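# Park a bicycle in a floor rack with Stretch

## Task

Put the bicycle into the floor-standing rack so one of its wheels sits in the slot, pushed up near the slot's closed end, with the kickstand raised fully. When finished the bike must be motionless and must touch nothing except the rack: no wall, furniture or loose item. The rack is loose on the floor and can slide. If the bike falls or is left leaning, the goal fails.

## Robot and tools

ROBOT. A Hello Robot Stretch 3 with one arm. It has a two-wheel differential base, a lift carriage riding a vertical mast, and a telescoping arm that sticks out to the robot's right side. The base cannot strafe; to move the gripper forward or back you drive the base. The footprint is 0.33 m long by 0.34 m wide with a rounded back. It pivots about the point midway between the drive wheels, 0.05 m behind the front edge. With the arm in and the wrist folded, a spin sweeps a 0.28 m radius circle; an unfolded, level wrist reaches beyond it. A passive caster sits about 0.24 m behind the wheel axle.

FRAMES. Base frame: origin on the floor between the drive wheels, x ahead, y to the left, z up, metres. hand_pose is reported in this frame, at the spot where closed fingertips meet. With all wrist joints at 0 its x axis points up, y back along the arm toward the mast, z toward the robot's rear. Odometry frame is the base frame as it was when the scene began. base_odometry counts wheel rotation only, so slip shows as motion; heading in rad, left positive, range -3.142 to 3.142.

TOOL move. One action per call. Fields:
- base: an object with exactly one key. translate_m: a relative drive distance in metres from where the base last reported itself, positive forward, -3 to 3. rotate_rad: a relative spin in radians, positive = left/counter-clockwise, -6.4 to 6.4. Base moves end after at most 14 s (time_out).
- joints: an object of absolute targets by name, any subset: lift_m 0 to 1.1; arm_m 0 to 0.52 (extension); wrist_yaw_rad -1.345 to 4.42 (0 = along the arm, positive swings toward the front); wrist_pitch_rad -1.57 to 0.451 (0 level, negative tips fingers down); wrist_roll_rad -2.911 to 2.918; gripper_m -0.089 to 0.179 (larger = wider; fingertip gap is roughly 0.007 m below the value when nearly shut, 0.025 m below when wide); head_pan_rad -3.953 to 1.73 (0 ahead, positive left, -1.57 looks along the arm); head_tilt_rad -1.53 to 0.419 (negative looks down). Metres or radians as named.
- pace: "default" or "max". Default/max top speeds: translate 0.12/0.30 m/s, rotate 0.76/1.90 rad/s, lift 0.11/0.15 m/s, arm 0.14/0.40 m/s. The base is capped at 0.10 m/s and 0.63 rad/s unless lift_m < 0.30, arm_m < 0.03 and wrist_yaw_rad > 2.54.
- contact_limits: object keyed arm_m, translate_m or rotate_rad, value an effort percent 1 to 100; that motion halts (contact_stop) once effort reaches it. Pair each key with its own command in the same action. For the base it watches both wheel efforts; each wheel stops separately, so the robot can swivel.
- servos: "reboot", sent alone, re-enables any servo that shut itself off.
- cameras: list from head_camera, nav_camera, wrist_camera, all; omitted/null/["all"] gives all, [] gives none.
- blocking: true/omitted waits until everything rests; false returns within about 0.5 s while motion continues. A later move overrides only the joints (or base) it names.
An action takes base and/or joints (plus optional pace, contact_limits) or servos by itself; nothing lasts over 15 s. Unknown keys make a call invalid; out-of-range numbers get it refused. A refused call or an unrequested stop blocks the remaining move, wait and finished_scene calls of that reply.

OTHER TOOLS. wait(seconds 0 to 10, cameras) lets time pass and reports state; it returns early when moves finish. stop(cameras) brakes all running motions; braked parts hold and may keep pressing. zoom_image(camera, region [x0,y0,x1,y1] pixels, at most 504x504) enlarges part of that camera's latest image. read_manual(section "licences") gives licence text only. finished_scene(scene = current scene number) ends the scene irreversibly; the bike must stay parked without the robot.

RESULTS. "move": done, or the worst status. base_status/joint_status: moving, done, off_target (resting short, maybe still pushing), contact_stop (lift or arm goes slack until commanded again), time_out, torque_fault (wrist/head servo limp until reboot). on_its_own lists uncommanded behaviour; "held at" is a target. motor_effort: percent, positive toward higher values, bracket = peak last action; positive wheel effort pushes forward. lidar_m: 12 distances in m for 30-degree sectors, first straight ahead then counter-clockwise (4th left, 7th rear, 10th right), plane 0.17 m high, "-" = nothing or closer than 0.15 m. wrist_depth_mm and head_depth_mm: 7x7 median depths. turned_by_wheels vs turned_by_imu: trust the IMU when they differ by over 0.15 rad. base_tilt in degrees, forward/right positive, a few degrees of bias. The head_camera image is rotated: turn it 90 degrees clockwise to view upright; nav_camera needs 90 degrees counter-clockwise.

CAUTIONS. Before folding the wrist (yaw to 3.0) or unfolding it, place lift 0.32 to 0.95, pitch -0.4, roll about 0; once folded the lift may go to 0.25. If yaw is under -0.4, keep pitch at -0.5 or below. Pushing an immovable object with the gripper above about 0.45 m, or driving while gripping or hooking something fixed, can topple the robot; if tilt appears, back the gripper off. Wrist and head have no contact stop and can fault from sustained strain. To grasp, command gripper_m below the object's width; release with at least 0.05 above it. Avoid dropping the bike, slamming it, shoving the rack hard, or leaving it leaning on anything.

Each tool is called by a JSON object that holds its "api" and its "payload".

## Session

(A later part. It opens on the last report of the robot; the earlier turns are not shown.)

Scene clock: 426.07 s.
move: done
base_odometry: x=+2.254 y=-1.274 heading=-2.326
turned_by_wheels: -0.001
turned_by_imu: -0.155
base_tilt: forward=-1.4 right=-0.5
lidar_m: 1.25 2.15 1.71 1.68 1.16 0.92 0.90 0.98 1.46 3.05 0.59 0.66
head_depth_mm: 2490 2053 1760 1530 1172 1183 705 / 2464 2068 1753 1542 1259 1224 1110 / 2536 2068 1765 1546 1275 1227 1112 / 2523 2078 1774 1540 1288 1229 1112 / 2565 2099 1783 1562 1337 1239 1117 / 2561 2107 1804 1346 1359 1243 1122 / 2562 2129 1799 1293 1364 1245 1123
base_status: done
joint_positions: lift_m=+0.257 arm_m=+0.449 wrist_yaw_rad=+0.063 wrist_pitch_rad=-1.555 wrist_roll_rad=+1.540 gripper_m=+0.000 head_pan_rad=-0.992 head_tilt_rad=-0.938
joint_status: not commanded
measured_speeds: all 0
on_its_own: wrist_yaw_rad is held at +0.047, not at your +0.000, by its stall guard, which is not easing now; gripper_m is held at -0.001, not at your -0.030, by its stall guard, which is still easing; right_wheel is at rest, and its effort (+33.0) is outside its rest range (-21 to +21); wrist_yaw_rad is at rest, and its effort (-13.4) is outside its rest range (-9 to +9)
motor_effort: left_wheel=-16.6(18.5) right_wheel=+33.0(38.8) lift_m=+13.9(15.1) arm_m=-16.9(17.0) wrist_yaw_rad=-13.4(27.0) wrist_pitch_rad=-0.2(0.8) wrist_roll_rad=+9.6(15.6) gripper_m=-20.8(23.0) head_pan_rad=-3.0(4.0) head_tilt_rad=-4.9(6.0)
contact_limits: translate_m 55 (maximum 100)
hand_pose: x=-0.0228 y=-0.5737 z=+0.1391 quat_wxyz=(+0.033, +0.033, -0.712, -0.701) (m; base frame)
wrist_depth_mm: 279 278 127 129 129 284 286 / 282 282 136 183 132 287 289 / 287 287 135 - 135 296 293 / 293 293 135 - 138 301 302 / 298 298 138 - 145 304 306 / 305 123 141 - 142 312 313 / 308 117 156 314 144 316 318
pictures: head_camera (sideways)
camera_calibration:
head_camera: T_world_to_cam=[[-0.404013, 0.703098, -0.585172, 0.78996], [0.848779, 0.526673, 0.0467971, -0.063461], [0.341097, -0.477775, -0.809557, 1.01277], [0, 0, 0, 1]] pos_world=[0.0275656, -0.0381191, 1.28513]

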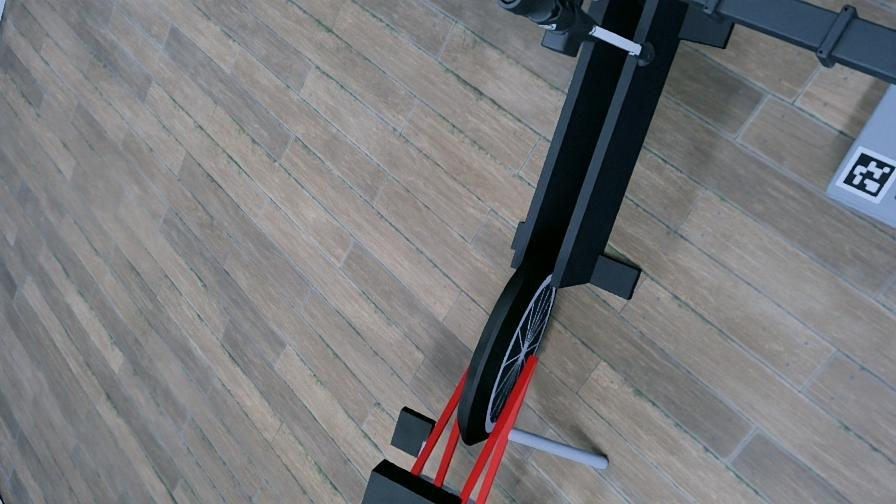

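{"api": "move", "payload": {"joints": {"gripper_m": 0.17, "wrist_yaw_rad": 0.0}, "cameras": []}}

{"api": "move", "payload": {"joints": {"lift_m": 0.36, "head_pan_rad": -1.05, "head_tilt_rad": -0.9}, "cameras": []}}

{"api": "move", "payload": {"base": {"rotate_rad": 0.16}, "cameras": ["head_camera", "wrist_camera"]}}

{"api": "zoom_image", "payload": {"camera": "head_camera", "region": [400, 100, 700, 400]}}

Scene clock: 435.03 s.
move: done
base_odometry: x=+2.254 y=-1.274 heading=-2.325
turned_by_wheels: +0.001
turned_by_imu: +0.002
base_tilt: forward=-1.3 right=-0.5
lidar_m: 1.25 2.15 1.70 1.68 1.16 0.92 0.90 0.97 1.47 3.04 0.59 0.66
head_depth_mm: 2482 2055 1752 1536 1188 1170 704 / 2506 2067 1760 1530 1273 1220 1110 / 2504 2076 1761 1549 1279 1229 1111 / 2509 2085 1780 1548 1296 1230 1117 / 2532 2091 1784 1561 1337 1239 1123 / 2563 2114 1780 1330 1357 1241 1123 / 2575 2108 1805 1292 1366 1241 1125
base_status: not commanded
joint_positions: lift_m=+0.257 arm_m=+0.449 wrist_yaw_rad=+0.003 wrist_pitch_rad=-1.555 wrist_roll_rad=+1.564 gripper_m=+0.170 head_pan_rad=-0.992 head_tilt_rad=-0.938
joint_status: all done
measured_speeds: all 0
motor_effort: left_wheel=-2.9(17.3) right_wheel=+3.0(32.9) lift_m=+20.0(20.0) arm_m=-5.2(16.8) wrist_yaw_rad=-3.3(28.2) wrist_pitch_rad=-0.1(0.4) wrist_roll_rad=+1.7(13.2) gripper_m=+0.1(82.2) head_pan_rad=-3.6(3.8) head_tilt_rad=-5.0(5.9)
contact_limits: translate_m 55 (maximum 100)
hand_pose: x=-0.0216 y=-0.5737 z=+0.1391 quat_wxyz=(+0.004, +0.003, -0.712, -0.702) (m; base frame)
wrist_depth_mm: 275 126 127 131 131 282 284 / 282 261 156 218 131 288 289 / 286 285 157 - 134 293 294 / 293 293 147 - 137 298 301 / 297 298 138 - 171 305 307 / 118 305 140 - 155 139 312 / 114 313 144 - 146 118 318
pictures: none
No camera images: "cameras" was empty.

Scene clock: 436.80 s.
move: done
base_odometry: x=+2.254 y=-1.274 heading=-2.325
turned_by_wheels: +0.000
turned_by_imu: +0.000
base_tilt: forward=-1.4 right=-0.4
lidar_m: 1.25 2.15 1.71 1.69 1.15 0.92 0.90 0.98 1.47 3.04 0.59 0.66
head_depth_mm: 2652 2174 1812 1574 1176 1178 631 / 2704 2168 1830 1577 1385 1209 1119 / 2691 2193 1832 1586 1302 1243 1119 / 2717 2197 1855 1592 1268 1246 1119 / 2745 2202 1856 1596 1310 1253 1129 / 2786 2242 1877 1607 1339 1253 1125 / 2779 2243 1878 1544 1365 1254 1134
base_status: not commanded
joint_positions: lift_m=+0.360 arm_m=+0.449 wrist_yaw_rad=+0.003 wrist_pitch_rad=-1.554 wrist_roll_rad=+1.564 gripper_m=+0.170 head_pan_rad=-1.042 head_tilt_rad=-0.902
joint_status: all done
measured_speeds: all 0
motor_effort: left_wheel=-2.9(3.0) right_wheel=+2.7(3.6) lift_m=+35.5(41.2) arm_m=+7.2(7.2) wrist_yaw_rad=-2.9(3.6) wrist_pitch_rad=-0.3(0.5) wrist_roll_rad=+1.8(1.9) gripper_m=-0.4(1.4) head_pan_rad=-3.2(4.7) head_tilt_rad=+1.7(3.4)
contact_limits: translate_m 55 (maximum 100)
hand_pose: x=-0.0216 y=-0.5738 z=+0.2421 quat_wxyz=(+0.004, +0.003, -0.713, -0.701) (m; base frame)
wrist_depth_mm: 375 372 373 375 378 381 379 / 379 379 229 231 381 390 388 / 384 385 299 236 391 396 397 / 396 395 393 242 400 404 401 / 399 404 405 301 407 411 414 / 119 412 414 382 419 137 421 / 114 422 426 334 426 118 427
pictures: none
No camera images: "cameras" was empty.

Scene clock: 438.00 s.
move: done
base_odometry: x=+2.254 y=-1.274 heading=-2.165
turned_by_wheels: +0.160
turned_by_imu: +0.157
base_tilt: forward=-1.3 right=-0.4
lidar_m: 2.84 1.93 1.69 1.69 1.04 0.91 0.90 1.05 1.87 3.06 0.59 0.72
head_depth_mm: 2670 2181 1824 1576 1156 1180 630 / 2681 2192 1835 1584 1387 1205 1115 / 2702 2186 1836 1583 1296 1235 1118 / 2727 2209 1852 1588 1303 1248 1125 / 2737 2227 1853 1604 1365 1250 1129 / 2773 2232 1870 1344 1387 1254 1127 / 2734 2251 1885 1011 1409 1258 1136
base_status: done
joint_positions: lift_m=+0.360 arm_m=+0.449 wrist_yaw_rad=+0.003 wrist_pitch_rad=-1.554 wrist_roll_rad=+1.564 gripper_m=+0.170 head_pan_rad=-1.042 head_tilt_rad=-0.902
joint_status: not commanded
measured_speeds: all 0
motor_effort: left_wheel=-3.2(8.4) right_wheel=+3.6(8.5) lift_m=+35.3(35.9) arm_m=+15.7(15.8) wrist_yaw_rad=-1.5(3.7) wrist_pitch_rad=-0.4(0.5) wrist_roll_rad=+1.7(1.9) gripper_m=+0.1(1.0) head_pan_rad=-3.3(4.2) head_tilt_rad=+0.8(1.8)
hand_pose: x=-0.0216 y=-0.5738 z=+0.2421 quat_wxyz=(+0.004, +0.003, -0.713, -0.701) (m; base frame)
wrist_depth_mm: 374 372 355 333 310 379 380 / 379 380 379 230 363 389 390 / 387 390 388 294 392 396 395 / 395 395 396 - 398 403 405 / 396 402 402 - 409 412 413 / 118 413 415 - 414 137 421 / 114 420 420 - 424 118 429
pictures: head_camera (sideways), wrist_camera
camera_calibration:
head_camera: T_world_to_cam=[[-0.35759, 0.703631, -0.61403, 0.827274], [0.873077, 0.485252, 0.0476108, -0.0646708], [0.33146, -0.519071, -0.787845, 0.984599], [0, 0, 0, 1]] pos_world=[0.0259326, -0.0396375, 1.28676]
wrist_camera: T_world_to_cam=[[-0.0523628, 0.99847, -0.0177519, 0.573183], [0.990138, 0.0542225, 0.129177, 0.0685035], [0.129942, -0.0108128, -0.991463, 0.398564], [0, 0, 0, 1]] pos_world=[-0.0896045, -0.571711, 0.396487]

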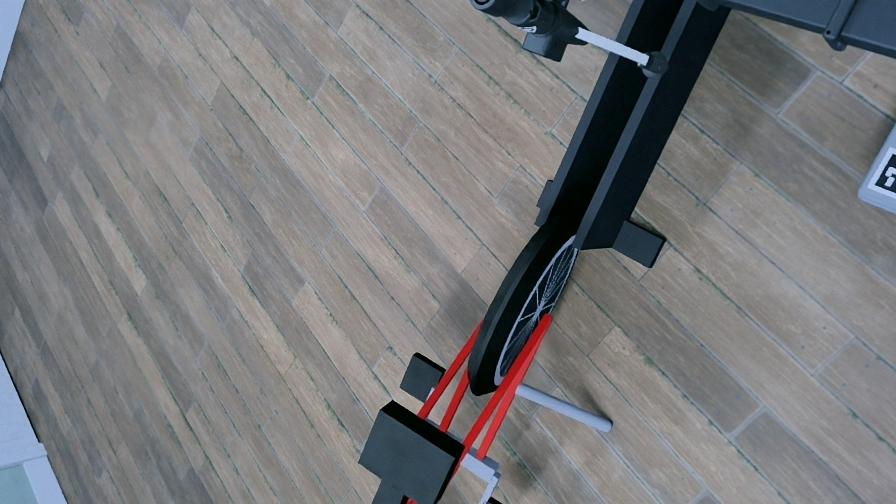

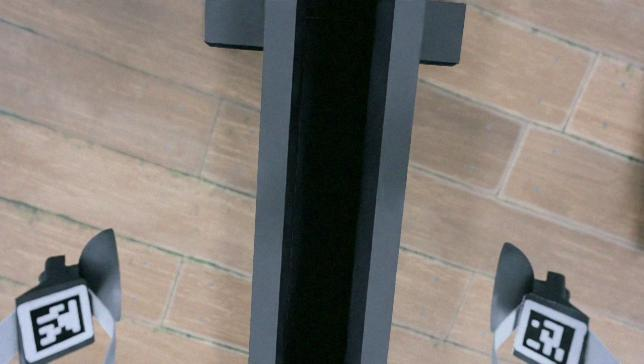

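Scaled by 1.680 from the camera's 896x504 image, which has a finer 1280x720 frame.

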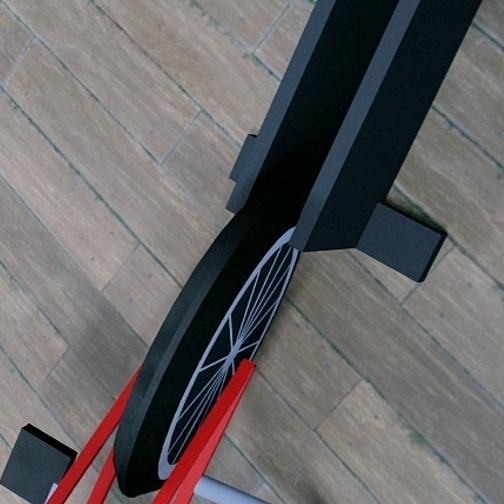

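{"api": "move", "payload": {"joints": {"lift_m": 0.45, "head_pan_rad": -0.8, "head_tilt_rad": -0.65}, "cameras": []}}

{"api": "move", "payload": {"joints": {"arm_m": 0.0, "wrist_roll_rad": 0, "wrist_pitch_rad": -0.3, "gripper_m": 0.1}, "cameras": ["head_camera", "nav_camera"]}}

{"api": "zoom_image", "payload": {"camera": "head_camera", "region": [250, 80, 670, 500]}}

Scene clock: 465.53 s.
move: done
base_odometry: x=+2.254 y=-1.274 heading=-2.165
turned_by_wheels: +0.000
turned_by_imu: +0.000
base_tilt: forward=-1.3 right=-0.4
lidar_m: 2.85 1.93 1.68 1.69 1.04 0.91 0.90 1.05 1.87 3.04 0.60 0.71
head_depth_mm: 3389 3528 2574 1992 1638 1377 1090 / 3252 3503 2612 2007 1648 1389 1131 / 3065 3324 2649 2031 1658 1197 1181 / 2885 3191 2653 2057 1577 1241 1212 / 2745 3047 2669 2046 1053 1374 1210 / 2608 2844 2683 2065 1383 1412 1220 / 2471 2697 2726 1411 1601 1422 1220
base_status: not commanded
joint_positions: lift_m=+0.450 arm_m=+0.449 wrist_yaw_rad=+0.003 wrist_pitch_rad=-1.554 wrist_roll_rad=+1.564 gripper_m=+0.170 head_pan_rad=-0.808 head_tilt_rad=-0.655
joint_status: all done
measured_speeds: all 0
motor_effort: left_wheel=-2.9(4.0) right_wheel=+3.6(3.9) lift_m=+35.5(39.8) arm_m=+15.3(16.4) wrist_yaw_rad=-2.1(3.3) wrist_pitch_rad=-0.1(0.7) wrist_roll_rad=+1.9(2.1) gripper_m=+0.0(1.3) head_pan_rad=+4.0(6.6) head_tilt_rad=+2.6(3.3)
hand_pose: x=-0.0216 y=-0.5739 z=+0.3321 quat_wxyz=(+0.004, +0.003, -0.713, -0.701) (m; base frame)
wrist_depth_mm: 456 461 450 359 463 463 471 / 465 466 471 315 472 475 476 / 470 477 476 321 484 481 484 / 485 483 485 342 492 498 490 / 492 496 499 - 500 504 484 / 118 505 502 342 515 137 520 / 114 515 514 352 523 118 522
pictures: none
No camera images: "cameras" was empty.

Scene clock: 470.03 s.
move: done
base_odometry: x=+2.254 y=-1.274 heading=-2.165
turned_by_wheels: +0.000
turned_by_imu: +0.000
base_tilt: forward=-1.3 right=-0.5
lidar_m: 2.85 1.94 1.69 1.69 1.04 0.90 0.91 1.05 1.86 3.04 0.59 0.71
head_depth_mm: 3415 3528 2589 1992 1632 1383 1109 / 3304 3468 2583 2005 1643 1386 1136 / 3044 3341 2631 2016 1658 1195 1181 / 2882 3205 2634 2040 1580 1239 1213 / 2744 3030 2674 2060 1053 1375 1218 / 2614 2845 2715 2062 1384 1409 1224 / 2486 2688 2706 1955 1598 1419 1227
base_status: not commanded
joint_positions: lift_m=+0.450 arm_m=+0.000 wrist_yaw_rad=+0.001 wrist_pitch_rad=-0.322 wrist_roll_rad=+0.004 gripper_m=+0.100 head_pan_rad=-0.808 head_tilt_rad=-0.655
joint_status: all done
measured_speeds: all 0
motor_effort: left_wheel=-3.7(4.1) right_wheel=+3.8(3.9) lift_m=+32.2(36.3) arm_m=-15.3(22.9) wrist_yaw_rad=-1.0(3.1) wrist_pitch_rad=+3.9(5.4) wrist_roll_rad=-1.5(3.4) gripper_m=-0.2(84.1) head_pan_rad=+3.6(4.6) head_tilt_rad=+2.3(3.1)
hand_pose: x=-0.0212 y=-0.3804 z=+0.4848 quat_wxyz=(+0.697, +0.114, -0.699, -0.113) (m; base frame)
wrist_depth_mm: - - - - - - - / - - - - - - - / - - - - - - - / - - - - - - - / 942 - 981 - - - - / 800 122 775 810 143 843 844 / 365 119 511 509 131 120 719
pictures: head_camera (sideways), nav_camera (sideways)
camera_calibration:
head_camera: T_world_to_cam=[[-0.390624, 0.475896, -0.787995, 1.05418], [0.728463, 0.68315, 0.0514633, -0.0688201], [0.56281, -0.553922, -0.613527, 0.756471], [0, 0, 0, 1]] pos_world=[0.0361737, -0.0356414, 1.29835]
nav_camera: T_world_to_cam=[[0.426731, -0.440592, 0.789797, -0.986859], [-0.690195, -0.722985, -0.0304043, 0.0963498], [0.584407, -0.532139, -0.612614, 0.74984], [0, 0, 0, 1]] pos_world=[0.0494122, 0.0338769, 1.24171]

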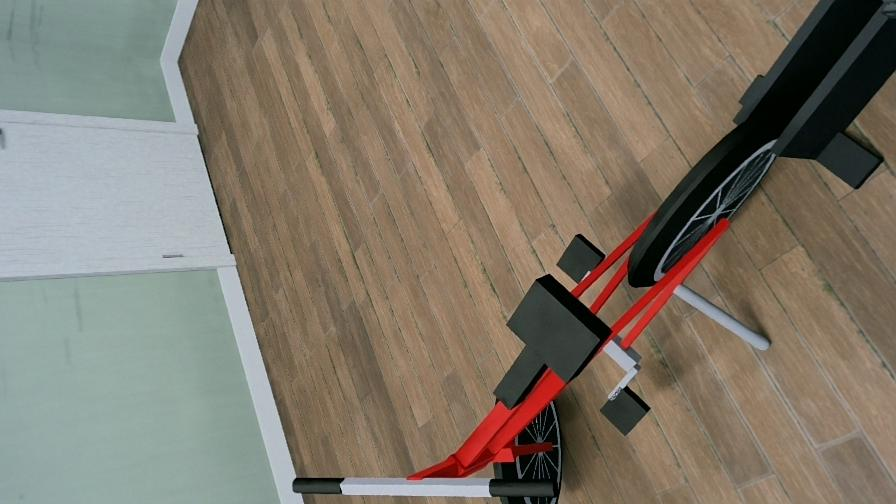

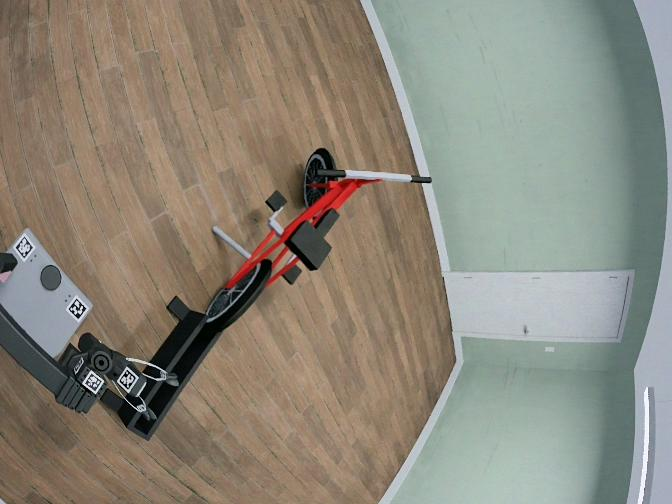

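Scaled by 1.200 from the camera's 896x504 image, which has a finer 1280x720 frame.

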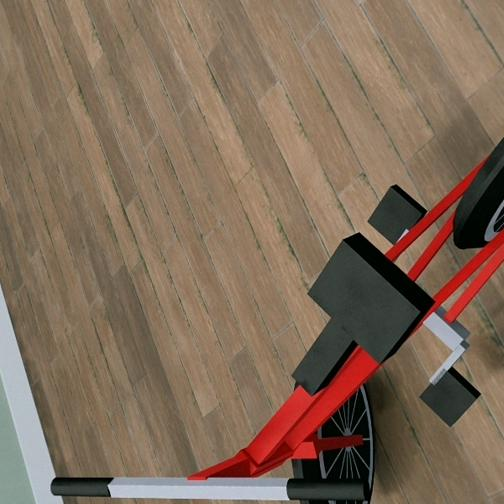

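{"api": "move", "payload": {"joints": {"wrist_yaw_rad": 1.2, "wrist_pitch_rad": 0.0, "lift_m": 0.32, "gripper_m": 0.15}, "cameras": []}}

{"api": "move", "payload": {"base": {"translate_m": 0.6}, "joints": {"head_pan_rad": -1.4, "head_tilt_rad": -0.9}, "cameras": ["head_camera", "wrist_camera", "nav_camera"]}}

Scene clock: 499.10 s.
move: done
base_odometry: x=+2.254 y=-1.274 heading=-2.165
turned_by_wheels: +0.000
turned_by_imu: +0.000
base_tilt: forward=-1.4 right=-0.5
lidar_m: 2.85 1.93 1.69 1.69 1.04 0.90 0.90 1.05 1.86 3.04 0.60 0.72
head_depth_mm: 3379 3525 2596 2012 1631 1379 1106 / 3319 3463 2600 2027 1645 1390 1134 / 3075 3306 2612 2019 1654 1192 1185 / 2879 3159 2647 2028 1571 1235 1208 / 2736 3029 2678 2045 1051 1371 1215 / 2605 2876 2684 2072 1379 1408 1219 / 2485 2725 2701 1957 1602 1419 1226
base_status: not commanded
joint_positions: lift_m=+0.320 arm_m=+0.000 wrist_yaw_rad=+1.197 wrist_pitch_rad=-0.023 wrist_roll_rad=+0.004 gripper_m=+0.150 head_pan_rad=-0.808 head_tilt_rad=-0.655
joint_status: all done
measured_speeds: all 0
motor_effort: left_wheel=-3.2(4.1) right_wheel=+3.6(4.0) lift_m=+18.2(23.7) arm_m=-11.6(15.7) wrist_yaw_rad=+2.8(4.9) wrist_pitch_rad=+4.4(6.4) wrist_roll_rad=-1.3(1.9) gripper_m=-0.1(80.7) head_pan_rad=+4.2(4.7) head_tilt_rad=+2.6(3.0)
hand_pose: x=+0.2166 y=-0.2383 z=+0.4286 quat_wxyz=(+0.588, +0.406, -0.580, +0.391) (m; base frame)
wrist_depth_mm: - - - - - - - / - - - - - - - / - - - 650 - - - / - - - - - - - / - - - 879 569 - - / 129 136 - 997 551 140 - / 110 717 768 752 599 117 807
pictures: none
No camera images: "cameras" was empty.

Scene clock: 506.20 s.
move: done
base_odometry: x=+1.918 y=-1.771 heading=-2.165
turned_by_wheels: +0.000
turned_by_imu: +0.003
base_tilt: forward=-1.3 right=-0.5
lidar_m: 2.27 1.74 1.52 1.52 1.69 1.48 1.48 1.73 0.52 0.49 0.48 0.74
head_depth_mm: 2756 2223 1863 1591 1391 1221 1115 / 2774 2233 1861 1593 1391 1241 648 / 2811 2245 1867 1602 850 1229 712 / 2826 2261 1887 1620 1099 1254 755 / 2835 2277 1880 1617 1152 1235 1130 / 2861 2268 1890 1627 1062 1242 1111 / 2884 2285 1908 1602 1081 1259 1138
base_status: done
joint_positions: lift_m=+0.320 arm_m=+0.000 wrist_yaw_rad=+1.197 wrist_pitch_rad=-0.023 wrist_roll_rad=+0.004 gripper_m=+0.150 head_pan_rad=-1.392 head_tilt_rad=-0.888
joint_status: all done
measured_speeds: all 0
motor_effort: left_wheel=-1.5(5.1) right_wheel=+3.3(7.2) lift_m=+23.8(24.2) arm_m=-1.0(12.7) wrist_yaw_rad=+2.0(4.0) wrist_pitch_rad=+4.5(4.6) wrist_roll_rad=-1.7(2.1) gripper_m=-0.1(1.7) head_pan_rad=-2.9(7.0) head_tilt_rad=-5.5(7.5)
hand_pose: x=+0.2166 y=-0.2383 z=+0.4286 quat_wxyz=(+0.588, +0.406, -0.580, +0.391) (m; base frame)
wrist_depth_mm: - - - - - - - / - - - - - - - / - - - - - - - / - - - - - - - / - - - - - - - / 129 136 - - - 140 - / 110 729 772 769 - 117 803
pictures: head_camera (sideways), nav_camera (sideways), wrist_camera
camera_calibration:
head_camera: T_world_to_cam=[[-0.0930107, 0.77512, -0.624931, 0.839863], [0.986437, 0.156993, 0.0479076, -0.0657496], [0.135244, -0.611999, -0.779209, 0.974566], [0, 0, 0, 1]] pos_world=[0.01117, -0.0442383, 1.2874]
nav_camera: T_world_to_cam=[[0.142674, -0.765992, 0.626818, -0.77273], [-0.975867, -0.21464, -0.0401732, 0.1108], [0.165312, -0.605959, -0.778129, 0.967667], [0, 0, 0, 1]] pos_world=[0.058407, 0.0182439, 1.24178]
wrist_camera: T_world_to_cam=[[-0.361892, -0.931388, 0.0393809, -0.163343], [-0.158418, 0.0198137, -0.987173, 0.509439], [0.918661, -0.363488, -0.154719, -0.0573457], [0, 0, 0, 1]] pos_world=[0.0742731, -0.183074, 0.500465]

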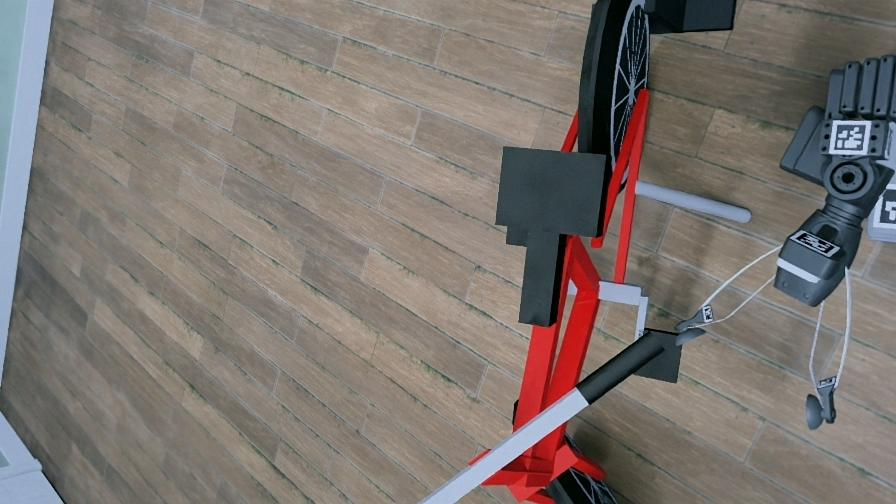

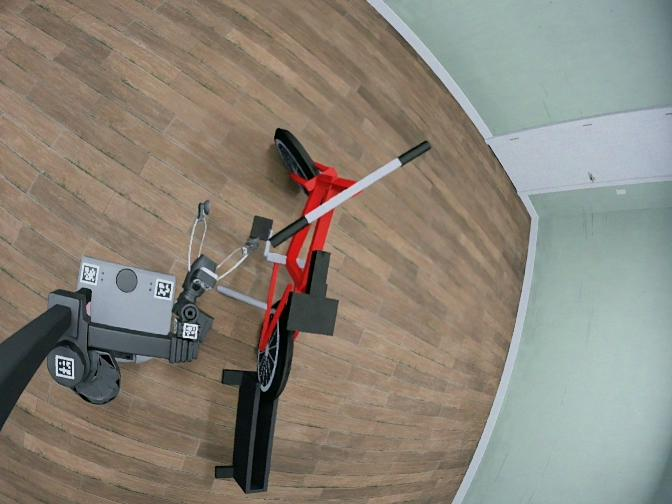

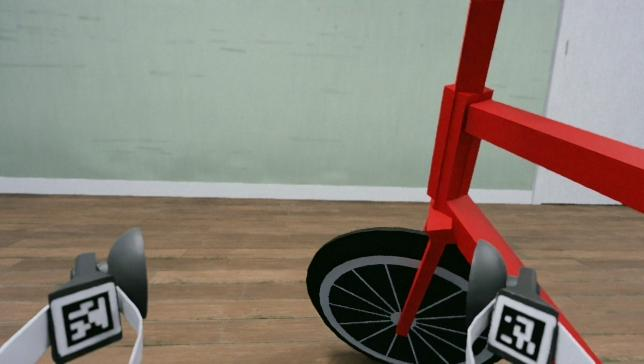

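{"api": "move", "payload": {"joints": {"wrist_yaw_rad": 0.0, "head_tilt_rad": -0.75}, "cameras": ["head_camera", "wrist_camera"]}}

Scene clock: 512.27 s.
move: done
base_odometry: x=+1.918 y=-1.771 heading=-2.165
turned_by_wheels: +0.000
turned_by_imu: +0.000
base_tilt: forward=-1.3 right=-0.5
lidar_m: 2.27 1.74 1.52 1.52 1.69 1.48 1.48 1.73 0.52 0.49 0.48 0.74
head_depth_mm: 2768 2841 2200 1786 1512 1233 1153 / 2905 2883 2214 1806 1519 1042 1155 / 3001 2883 2235 1813 1527 824 1108 / 3113 2899 2265 1823 1538 1109 1165 / 3255 2954 2263 1823 1544 1115 1165 / 3357 2967 2271 1841 1546 1055 1172 / 2979 2986 2294 1851 882 1268 1178
base_status: not commanded
joint_positions: lift_m=+0.320 arm_m=+0.000 wrist_yaw_rad=+0.003 wrist_pitch_rad=-0.023 wrist_roll_rad=+0.004 gripper_m=+0.150 head_pan_rad=-1.392 head_tilt_rad=-0.754
joint_status: all done
measured_speeds: all 0
motor_effort: left_wheel=-1.2(1.6) right_wheel=+3.6(3.7) lift_m=+27.2(28.2) arm_m=+7.9(7.9) wrist_yaw_rad=-1.9(4.9) wrist_pitch_rad=+4.1(4.6) wrist_roll_rad=-1.7(1.8) gripper_m=+0.5(1.0) head_pan_rad=-3.3(4.0) head_tilt_rad=+1.7(5.4)
hand_pose: x=-0.0207 y=-0.4006 z=+0.4286 quat_wxyz=(+0.706, +0.010, -0.708, -0.008) (m; base frame)
wrist_depth_mm: - - - - - - - / 195 157 152 152 - - - / - 161 159 159 - - - / - 230 - - - - - / - 209 - - - - - / 129 136 965 995 - 140 - / 110 292 427 285 273 117 279
pictures: head_camera (sideways), wrist_camera
camera_calibration:
head_camera: T_world_to_cam=[[-0.0769029, 0.686074, -0.723456, 0.968152], [0.985267, 0.163465, 0.0502847, -0.0688457], [0.152758, -0.70893, -0.688536, 0.856542], [0, 0, 0, 1]] pos_world=[0.011441, -0.0457403, 1.29364]
wrist_camera: T_world_to_cam=[[-0.999208, -0.0057366, 0.0393807, -0.0428027], [-0.0397941, 0.154613, -0.987173, 0.531515], [-0.000425742, -0.987958, -0.154719, -0.167514], [0, 0, 0, 1]] pos_world=[-0.021689, -0.247922, 0.500465]

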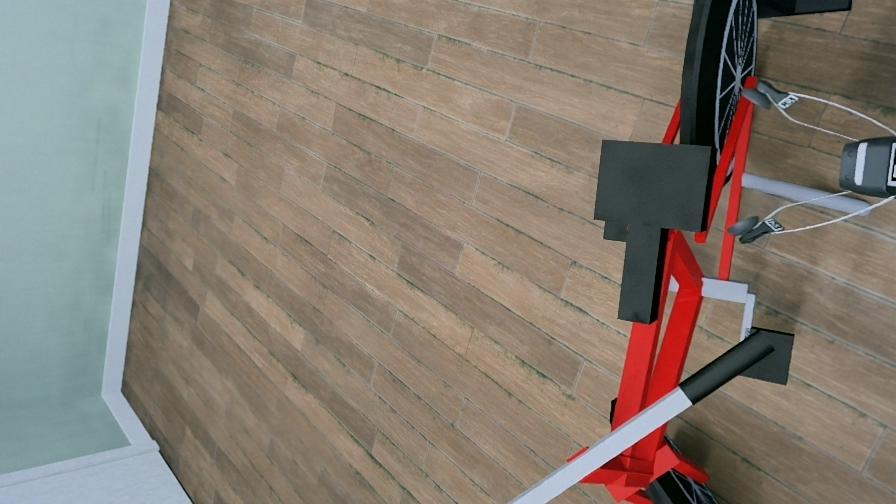

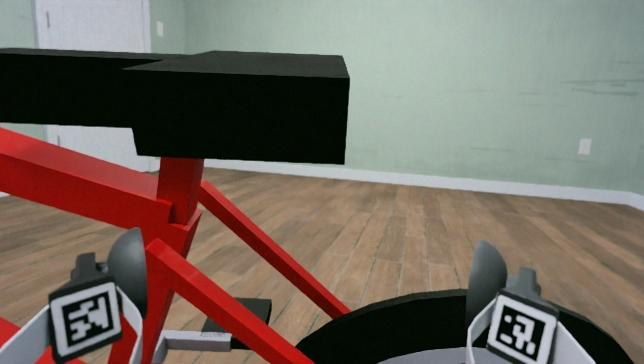

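{"api": "move", "payload": {"base": {"translate_m": 0.088}, "joints": {"lift_m": 0.337, "wrist_pitch_rad": 0.02, "gripper_m": 0.11}, "cameras": ["wrist_camera"]}}

Scene clock: 524.60 s.
move: done
base_odometry: x=+1.868 y=-1.844 heading=-2.166
turned_by_wheels: +0.000
turned_by_imu: +0.001
base_tilt: forward=-1.3 right=-0.5
lidar_m: 2.19 1.72 1.50 1.50 1.75 1.56 1.56 1.83 0.52 0.47 0.45 0.68
head_depth_mm: 2794 2841 2188 1791 1514 1067 1149 / 2898 2890 2212 1796 1527 809 1137 / 3021 2883 2215 1819 1523 929 1159 / 3144 2932 2246 1818 1530 1083 1149 / 3312 2914 2253 1829 1540 1065 1149 / 3261 2975 2286 1840 1515 1266 1172 / 2868 2866 2292 1814 1555 1263 1177
base_status: done
joint_positions: lift_m=+0.337 arm_m=+0.000 wrist_yaw_rad=+0.002 wrist_pitch_rad=-0.004 wrist_roll_rad=+0.004 gripper_m=+0.110 head_pan_rad=-1.392 head_tilt_rad=-0.754
joint_status: all done
measured_speeds: all 0
motor_effort: left_wheel=+0.0(5.4) right_wheel=+4.5(8.1) lift_m=+35.9(40.0) arm_m=+14.0(15.0) wrist_yaw_rad=-2.7(3.4) wrist_pitch_rad=+4.5(5.2) wrist_roll_rad=-1.6(2.1) gripper_m=+0.0(80.9) head_pan_rad=-3.1(4.3) head_tilt_rad=+2.4(2.8)
hand_pose: x=-0.0208 y=-0.4011 z=+0.4506 quat_wxyz=(+0.706, +0.002, -0.708, -0.001) (m; base frame)
wrist_depth_mm: - - - - - - - / - - - - - - - / - 203 201 196 163 185 - / - - - 166 163 163 - / - - - 316 - - - / - 122 973 317 143 - - / 292 121 278 232 291 118 274
pictures: wrist_camera
camera_calibration:
wrist_camera: T_world_to_cam=[[-0.999212, -0.00453276, 0.0394297, -0.0433213], [-0.0396804, 0.135218, -0.990021, 0.546847], [-0.000844071, -0.990806, -0.135291, -0.174547], [0, 0, 0, 1]] pos_world=[-0.0217354, -0.247082, 0.519483]

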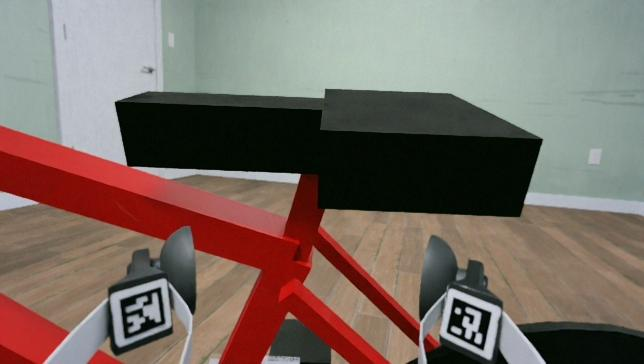

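{"api": "move", "payload": {"base": {"translate_m": 0.068}, "joints": {"lift_m": 0.232}, "cameras": ["wrist_camera", "head_camera"]}}

Scene clock: 545.83 s.
move: done
base_odometry: x=+1.830 y=-1.900 heading=-2.166
turned_by_wheels: +0.000
turned_by_imu: +0.000
base_tilt: forward=-1.3 right=-0.5
lidar_m: 2.12 1.70 1.48 1.48 1.73 1.63 1.63 1.90 0.51 0.43 0.44 0.63
head_depth_mm: 2819 2862 2207 1796 1523 807 1149 / 2902 2853 2202 1800 1521 893 1116 / 3037 2912 2236 1816 1532 1044 1144 / 3168 2912 2229 1817 1538 1019 1128 / 3279 2948 2251 1839 1540 1275 1169 / 3225 2982 2271 1845 1551 1172 1175 / 2827 2864 2301 1806 1558 1337 1174
base_status: done
joint_positions: lift_m=+0.232 arm_m=+0.000 wrist_yaw_rad=+0.002 wrist_pitch_rad=-0.003 wrist_roll_rad=+0.004 gripper_m=+0.110 head_pan_rad=-1.392 head_tilt_rad=-0.754
joint_status: all done
measured_speeds: all 0
motor_effort: left_wheel=+0.0(4.7) right_wheel=+4.4(8.1) lift_m=+16.6(33.7) arm_m=+14.9(16.5) wrist_yaw_rad=-1.8(3.2) wrist_pitch_rad=+4.3(4.5) wrist_roll_rad=-1.7(2.1) gripper_m=-0.5(0.9) head_pan_rad=-3.0(4.1) head_tilt_rad=+1.6(2.5)
hand_pose: x=-0.0208 y=-0.4011 z=+0.3458 quat_wxyz=(+0.706, +0.002, -0.708, -0.001) (m; base frame)
wrist_depth_mm: - - - - 216 - - / - - - - - - - / - - - - 238 - - / 280 - - - 251 - - / 271 292 - 269 - 277 263 / 367 122 403 312 144 239 267 / - 121 311 616 369 118 281
pictures: head_camera (sideways), wrist_camera
camera_calibration:
head_camera: T_world_to_cam=[[-0.0768757, 0.685955, -0.723572, 0.968302], [0.985267, 0.163465, 0.0502871, -0.0688489], [0.152773, -0.709046, -0.688415, 0.856384], [0, 0, 0, 1]] pos_world=[0.0114409, -0.0457417, 1.29365]
wrist_camera: T_world_to_cam=[[-0.999212, -0.0044616, 0.0394314, -0.0391716], [-0.0396732, 0.13446, -0.990125, 0.442827], [-0.000884399, -0.990909, -0.134531, -0.189058], [0, 0, 0, 1]] pos_world=[-0.0217396, -0.247057, 0.414565]

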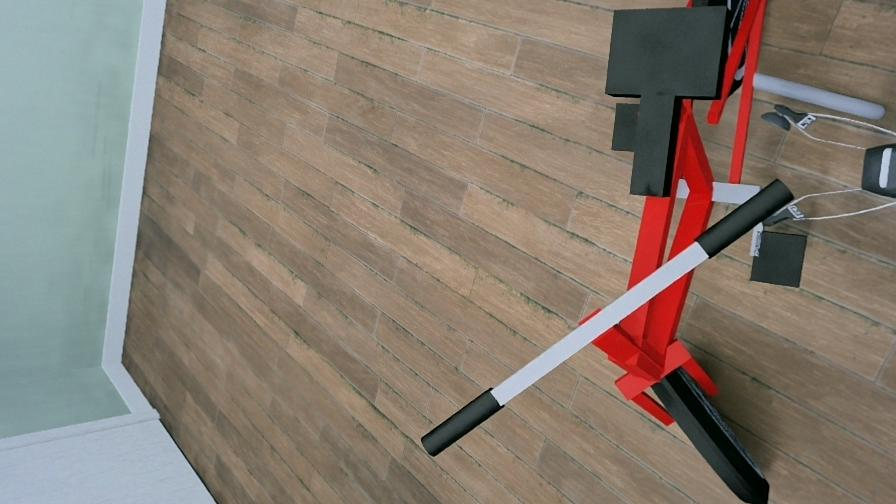

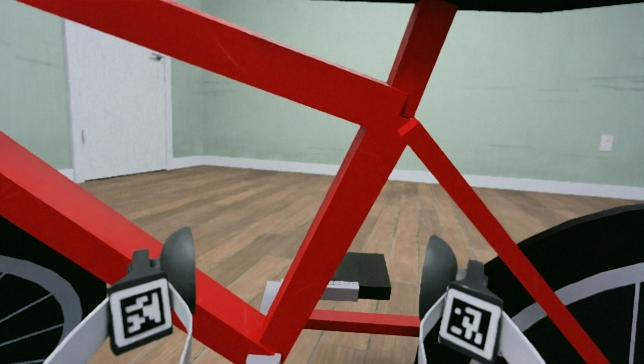

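{"api": "move", "payload": {"base": {"translate_m": -0.018}, "cameras": []}}

{"api": "move", "payload": {"joints": {"arm_m": 0.105}, "contact_limits": {"arm_m": 40}, "cameras": ["wrist_camera"]}}

Scene clock: 550.77 s.
move: done
base_odometry: x=+1.840 y=-1.885 heading=-2.166
turned_by_wheels: +0.000
turned_by_imu: +0.000
base_tilt: forward=-1.3 right=-0.4
lidar_m: 2.14 1.70 1.48 1.48 1.73 1.61 1.61 1.89 0.51 0.43 0.44 0.64
head_depth_mm: 2819 2804 2192 1787 1512 956 1151 / 2903 2862 2208 1803 1520 823 1122 / 3026 2880 2226 1818 1529 1073 1156 / 3156 2904 2234 1822 1527 883 1143 / 3289 2951 2262 1826 1532 1278 1168 / 3227 2965 2275 1845 1514 1262 1175 / 2848 2872 2276 1801 1557 1287 1179
base_status: done
joint_positions: lift_m=+0.232 arm_m=+0.000 wrist_yaw_rad=+0.002 wrist_pitch_rad=-0.003 wrist_roll_rad=+0.004 gripper_m=+0.110 head_pan_rad=-1.392 head_tilt_rad=-0.754
joint_status: not commanded
measured_speeds: all 0
motor_effort: left_wheel=-3.5(8.5) right_wheel=-1.3(4.3) lift_m=+16.9(18.2) arm_m=+12.9(13.8) wrist_yaw_rad=-1.0(3.8) wrist_pitch_rad=+4.3(4.4) wrist_roll_rad=-1.8(2.0) gripper_m=-0.3(0.9) head_pan_rad=-3.4(3.9) head_tilt_rad=+1.8(2.3)
hand_pose: x=-0.0208 y=-0.4011 z=+0.3458 quat_wxyz=(+0.706, +0.002, -0.708, -0.001) (m; base frame)
wrist_depth_mm: - - - - 225 - - / - - - - - - - / - - - - - - - / - - - 255 - - - / 275 304 - 289 - 274 260 / 372 121 330 417 143 238 267 / - 120 311 616 319 118 283
pictures: none
No camera images: "cameras" was empty.

Scene clock: 552.77 s.
move: done
base_odometry: x=+1.840 y=-1.885 heading=-2.166
turned_by_wheels: +0.000
turned_by_imu: +0.000
base_tilt: forward=-1.3 right=-0.5
lidar_m: 2.15 1.70 1.48 1.48 1.74 1.61 1.61 1.88 0.51 0.43 0.44 0.64
head_depth_mm: 2832 2850 2202 1783 1513 955 1152 / 2900 2880 2217 1791 1527 823 1136 / 3056 2884 2227 1819 1527 1020 831 / 3155 2948 2227 1819 1527 886 1142 / 3317 2906 2270 1824 1547 1285 1168 / 3231 2967 2282 1837 1513 1252 1173 / 2809 2886 2285 1814 1556 1286 1180
base_status: not commanded
joint_positions: lift_m=+0.232 arm_m=+0.105 wrist_yaw_rad=+0.002 wrist_pitch_rad=-0.003 wrist_roll_rad=+0.004 gripper_m=+0.110 head_pan_rad=-1.392 head_tilt_rad=-0.754
joint_status: all done
measured_speeds: all 0
motor_effort: left_wheel=-3.8(4.6) right_wheel=-1.1(1.4) lift_m=+19.4(19.4) arm_m=+14.9(22.6) wrist_yaw_rad=-1.4(2.8) wrist_pitch_rad=+4.3(4.5) wrist_roll_rad=-1.8(2.3) gripper_m=-0.2(0.9) head_pan_rad=-3.5(3.9) head_tilt_rad=+2.0(2.6)
contact_limits: arm_m 40 (drawing in: default 34, maximum 55; extending or still: default 43, maximum 70)
hand_pose: x=-0.0210 y=-0.5061 z=+0.3458 quat_wxyz=(+0.706, +0.002, -0.708, -0.001) (m; base frame)
wrist_depth_mm: - 117 116 118 119 - - / - - 122 122 122 - - / - - - - 125 - - / - - - 142 136 100 - / - - - 150 - 102 - / 870 121 817 160 143 123 175 / - 121 196 308 316 118 121
pictures: wrist_camera
camera_calibration:
wrist_camera: T_world_to_cam=[[-0.999215, -0.00394315, 0.0394314, -0.0395103], [-0.0396034, 0.13447, -0.990126, 0.456944], [-0.00139811, -0.99091, -0.13452, -0.293122], [0, 0, 0, 1]] pos_world=[-0.0217926, -0.352058, 0.414559]

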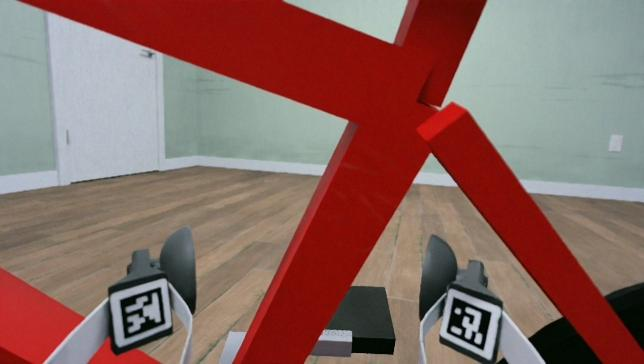

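{"api": "move", "payload": {"joints": {"gripper_m": -0.02, "arm_m": 0.112}, "cameras": ["wrist_camera", "head_camera"]}}

Scene clock: 557.10 s.
move: done
base_odometry: x=+1.840 y=-1.885 heading=-2.166
turned_by_wheels: +0.000
turned_by_imu: +0.000
base_tilt: forward=-1.3 right=-0.4
lidar_m: 2.14 1.70 1.48 1.49 1.74 1.61 1.61 1.88 0.51 0.43 0.44 0.64
head_depth_mm: 2788 2840 2202 1794 1507 957 1155 / 2931 2852 2212 1802 1523 822 1137 / 3026 2894 2225 1797 1529 1054 821 / 3139 2894 2251 1824 1529 880 1142 / 3263 2958 2251 1833 1539 1278 1168 / 3242 2985 2267 1851 1517 1172 1173 / 2821 2867 2302 1804 1550 1293 1174
base_status: not commanded
joint_positions: lift_m=+0.232 arm_m=+0.112 wrist_yaw_rad=-0.007 wrist_pitch_rad=-0.001 wrist_roll_rad=+0.010 gripper_m=-0.019 head_pan_rad=-1.392 head_tilt_rad=-0.754
joint_status: all done
measured_speeds: all 0
motor_effort: left_wheel=-3.9(4.8) right_wheel=+1.4(1.7) lift_m=+21.6(22.6) arm_m=+10.8(20.8) wrist_yaw_rad=+5.2(7.4) wrist_pitch_rad=+3.9(4.4) wrist_roll_rad=-3.2(3.4) gripper_m=-15.6(91.5) head_pan_rad=-3.4(4.2) head_tilt_rad=+2.0(2.7)
hand_pose: x=-0.0231 y=-0.5132 z=+0.3463 quat_wxyz=(+0.704, -0.002, -0.710, -0.003) (m; base frame)
wrist_depth_mm: - 110 109 110 112 - - / - - 114 114 117 - - / - - - 140 119 - - / - - - 132 128 92 - / - - - 141 - 95 - / 852 864 125 147 873 840 106 / 197 648 126 162 122 696 112
pictures: head_camera (sideways), wrist_camera
camera_calibration:
head_camera: T_world_to_cam=[[-0.0768736, 0.685943, -0.723583, 0.968317], [0.985267, 0.163466, 0.0502874, -0.0688492], [0.152775, -0.709057, -0.688403, 0.856369], [0, 0, 0, 1]] pos_world=[0.0114409, -0.0457418, 1.29365]
wrist_camera: T_world_to_cam=[[-0.999405, 0.00449505, 0.0341952, -0.0355582], [-0.0332955, 0.132868, -0.990574, 0.457773], [-0.00899613, -0.991124, -0.132639, -0.300996], [0, 0, 0, 1]] pos_world=[-0.0230031, -0.358988, 0.41475]

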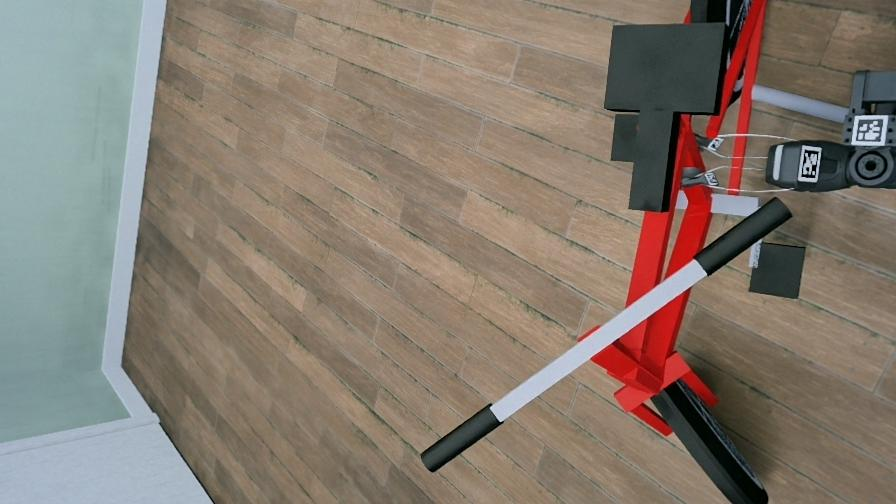

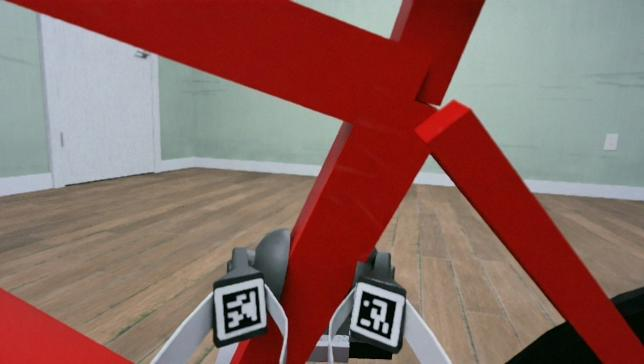

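{"api": "move", "payload": {"joints": {"arm_m": 0.165, "head_pan_rad": -1.75, "head_tilt_rad": -0.8}, "contact_limits": {"arm_m": 50}, "cameras": ["wrist_camera", "head_camera", "nav_camera"]}}

Scene clock: 561.37 s.
move: done
base_odometry: x=+1.840 y=-1.885 heading=-2.166
turned_by_wheels: +0.000
turned_by_imu: +0.000
base_tilt: forward=-1.3 right=-0.5
lidar_m: 2.15 1.70 1.48 1.48 1.74 1.61 1.61 1.88 0.52 0.44 0.46 0.67
head_depth_mm: 2897 2644 2098 1729 1471 1245 1141 / 2890 2654 2099 1745 1485 1268 1145 / 2899 2701 2118 1748 899 1234 788 / 2903 2700 2126 1760 913 1128 1099 / 2935 2764 2144 1766 1413 1114 1158 / 2958 2761 2156 1774 1508 1267 1157 / 2985 2772 2169 1790 867 1253 1163
base_status: not commanded
joint_positions: lift_m=+0.232 arm_m=+0.165 wrist_yaw_rad=-0.085 wrist_pitch_rad=+0.017 wrist_roll_rad=+0.015 gripper_m=-0.019 head_pan_rad=-1.742 head_tilt_rad=-0.790
joint_status: all done
measured_speeds: all 0
on_its_own: wrist_yaw_rad is held at -0.051, not at your +0.000, by its stall guard, which is still easing
motor_effort: left_wheel=-7.8(10.1) right_wheel=+12.0(16.1) lift_m=+25.0(25.3) arm_m=+10.7(32.3) wrist_yaw_rad=+30.9(40.2) wrist_pitch_rad=+0.6(4.6) wrist_roll_rad=-5.2(5.3) gripper_m=-15.2(16.6) head_pan_rad=-2.7(6.3) head_tilt_rad=-4.5(6.2)
contact_limits: arm_m 50 (drawing in: default 34, maximum 55; extending or still: default 43, maximum 70)
hand_pose: x=-0.0433 y=-0.5657 z=+0.3510 quat_wxyz=(+0.702, -0.036, -0.711, -0.024) (m; base frame)
wrist_depth_mm: - 113 113 114 116 - - / - - - 117 119 - - / - - - - 125 89 - / - - - 133 131 106 - / - - - 137 - 198 108 / 891 919 125 141 851 916 103 / 671 687 124 150 124 731 169
pictures: head_camera (sideways), nav_camera (sideways), wrist_camera
camera_calibration:
head_camera: T_world_to_cam=[[0.167193, 0.695723, -0.698581, 0.934245], [0.981313, -0.185878, 0.049742, -0.0681128], [-0.0952444, -0.693843, -0.7138, 0.890913], [0, 0, 0, 1]] pos_world=[-0.00450488, -0.0444828, 1.29197]
nav_camera: T_world_to_cam=[[-0.117378, -0.703989, 0.700445, -0.867083], [-0.990964, 0.12913, -0.0362781, 0.105826], [-0.0649093, -0.698373, -0.712784, 0.884095], [0, 0, 0, 1]] pos_world=[0.0604792, -0.0066531, 1.24135]
wrist_camera: T_world_to_cam=[[-0.99606, 0.0837226, 0.029235, -0.00896827], [-0.0193521, 0.11651, -0.993001, 0.46094], [-0.0865428, -0.989654, -0.114431, -0.361505], [0, 0, 0, 1]] pos_world=[-0.0312984, -0.410719, 0.416609]

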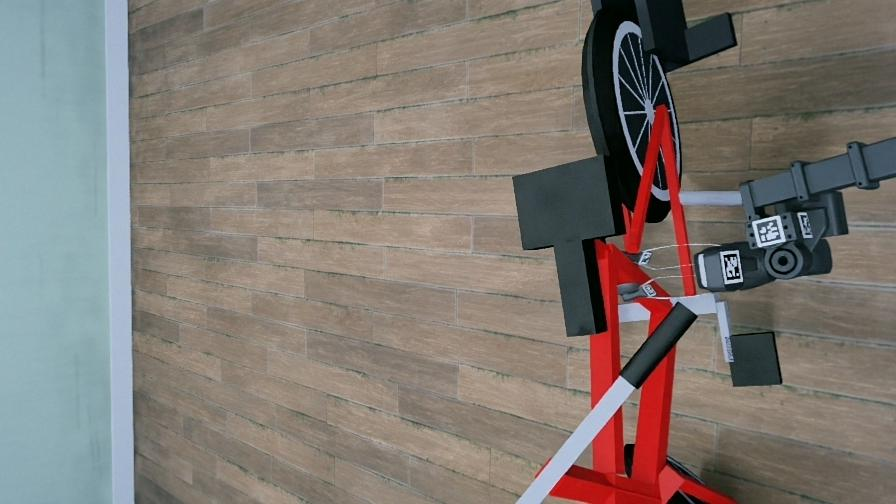

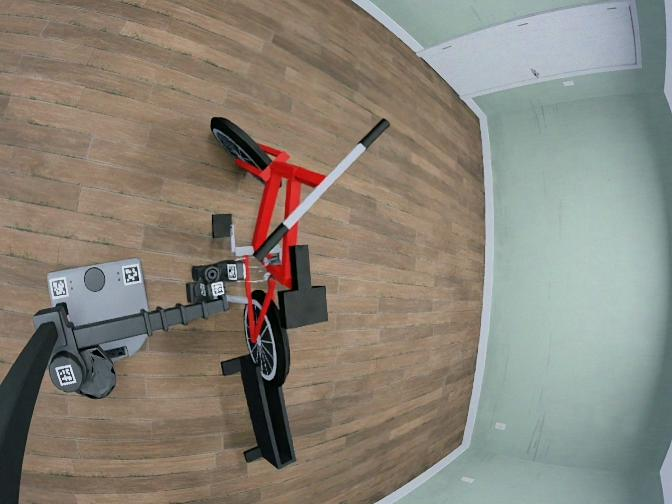

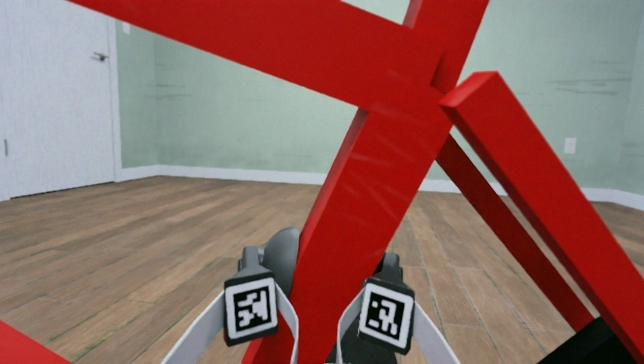

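{"api": "move", "payload": {"joints": {"head_pan_rad": -2.1, "head_tilt_rad": -0.8}, "cameras": ["head_camera"]}}

{"api": "zoom_image", "payload": {"camera": "head_camera", "region": [480, 0, 896, 416]}}

Scene clock: 564.83 s.
move: done
base_odometry: x=+1.840 y=-1.885 heading=-2.166
turned_by_wheels: +0.000
turned_by_imu: +0.000
base_tilt: forward=-1.4 right=-0.5
lidar_m: 2.15 1.70 1.48 1.48 1.74 1.61 1.61 1.88 0.52 0.44 0.46 0.67
head_depth_mm: 2645 2613 2087 1740 1417 1290 1139 / 3081 2648 2106 1736 1395 1290 1144 / 3144 2679 2125 1743 1278 1292 1151 / 3040 2701 2111 1761 1230 1281 802 / 2936 2725 2153 1775 891 1168 794 / 2865 2747 2157 1774 888 1045 1126 / 2792 2788 2168 1782 1512 1019 1128
base_status: not commanded
joint_positions: lift_m=+0.232 arm_m=+0.165 wrist_yaw_rad=-0.112 wrist_pitch_rad=+0.017 wrist_roll_rad=+0.015 gripper_m=-0.019 head_pan_rad=-2.092 head_tilt_rad=-0.790
joint_status: all done
measured_speeds: all 0
on_its_own: wrist_yaw_rad is held at -0.102, not at your +0.000, by its stall guard, which is not easing now
motor_effort: left_wheel=-7.3(7.6) right_wheel=+8.9(9.0) lift_m=+26.9(27.8) arm_m=-7.8(8.9) wrist_yaw_rad=+8.9(10.1) wrist_pitch_rad=+0.5(0.8) wrist_roll_rad=-5.0(5.4) gripper_m=-14.6(15.6) head_pan_rad=-3.3(7.1) head_tilt_rad=-4.3(5.5)
contact_limits: arm_m 50 (drawing in: default 34, maximum 55; extending or still: default 43, maximum 70)
hand_pose: x=-0.0502 y=-0.5650 z=+0.3509 quat_wxyz=(+0.701, -0.045, -0.711, -0.034) (m; base frame)
wrist_depth_mm: - 110 112 113 117 - - / - - - 117 119 - - / - - - - 123 96 - / - - - 130 131 97 - / - - - 136 - 114 - / 883 916 125 140 901 926 104 / 670 688 124 146 299 732 124
pictures: head_camera (sideways)
camera_calibration:
head_camera: T_world_to_cam=[[0.395605, 0.596335, -0.698485, 0.932726], [0.85813, -0.511018, 0.0497398, -0.0673585], [-0.327277, -0.619068, -0.713894, 0.892451], [0, 0, 0, 1]] pos_world=[-0.0191105, -0.0381509, 1.29196]

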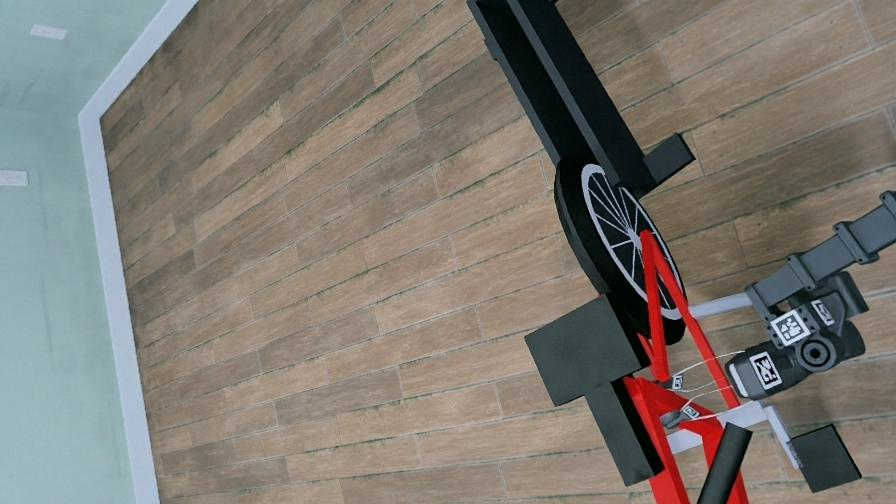

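Scaled by 1.212 from the camera's 896x504 image, which has a finer 1280x720 frame.

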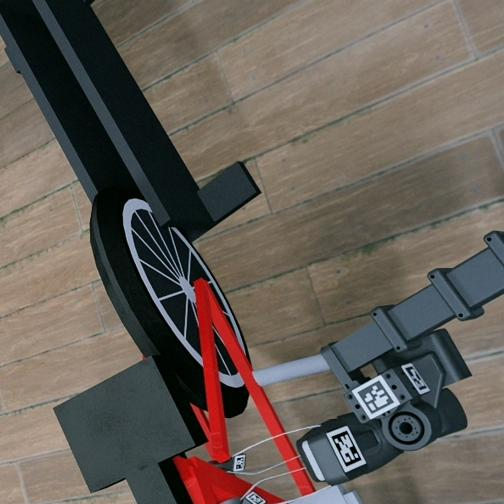

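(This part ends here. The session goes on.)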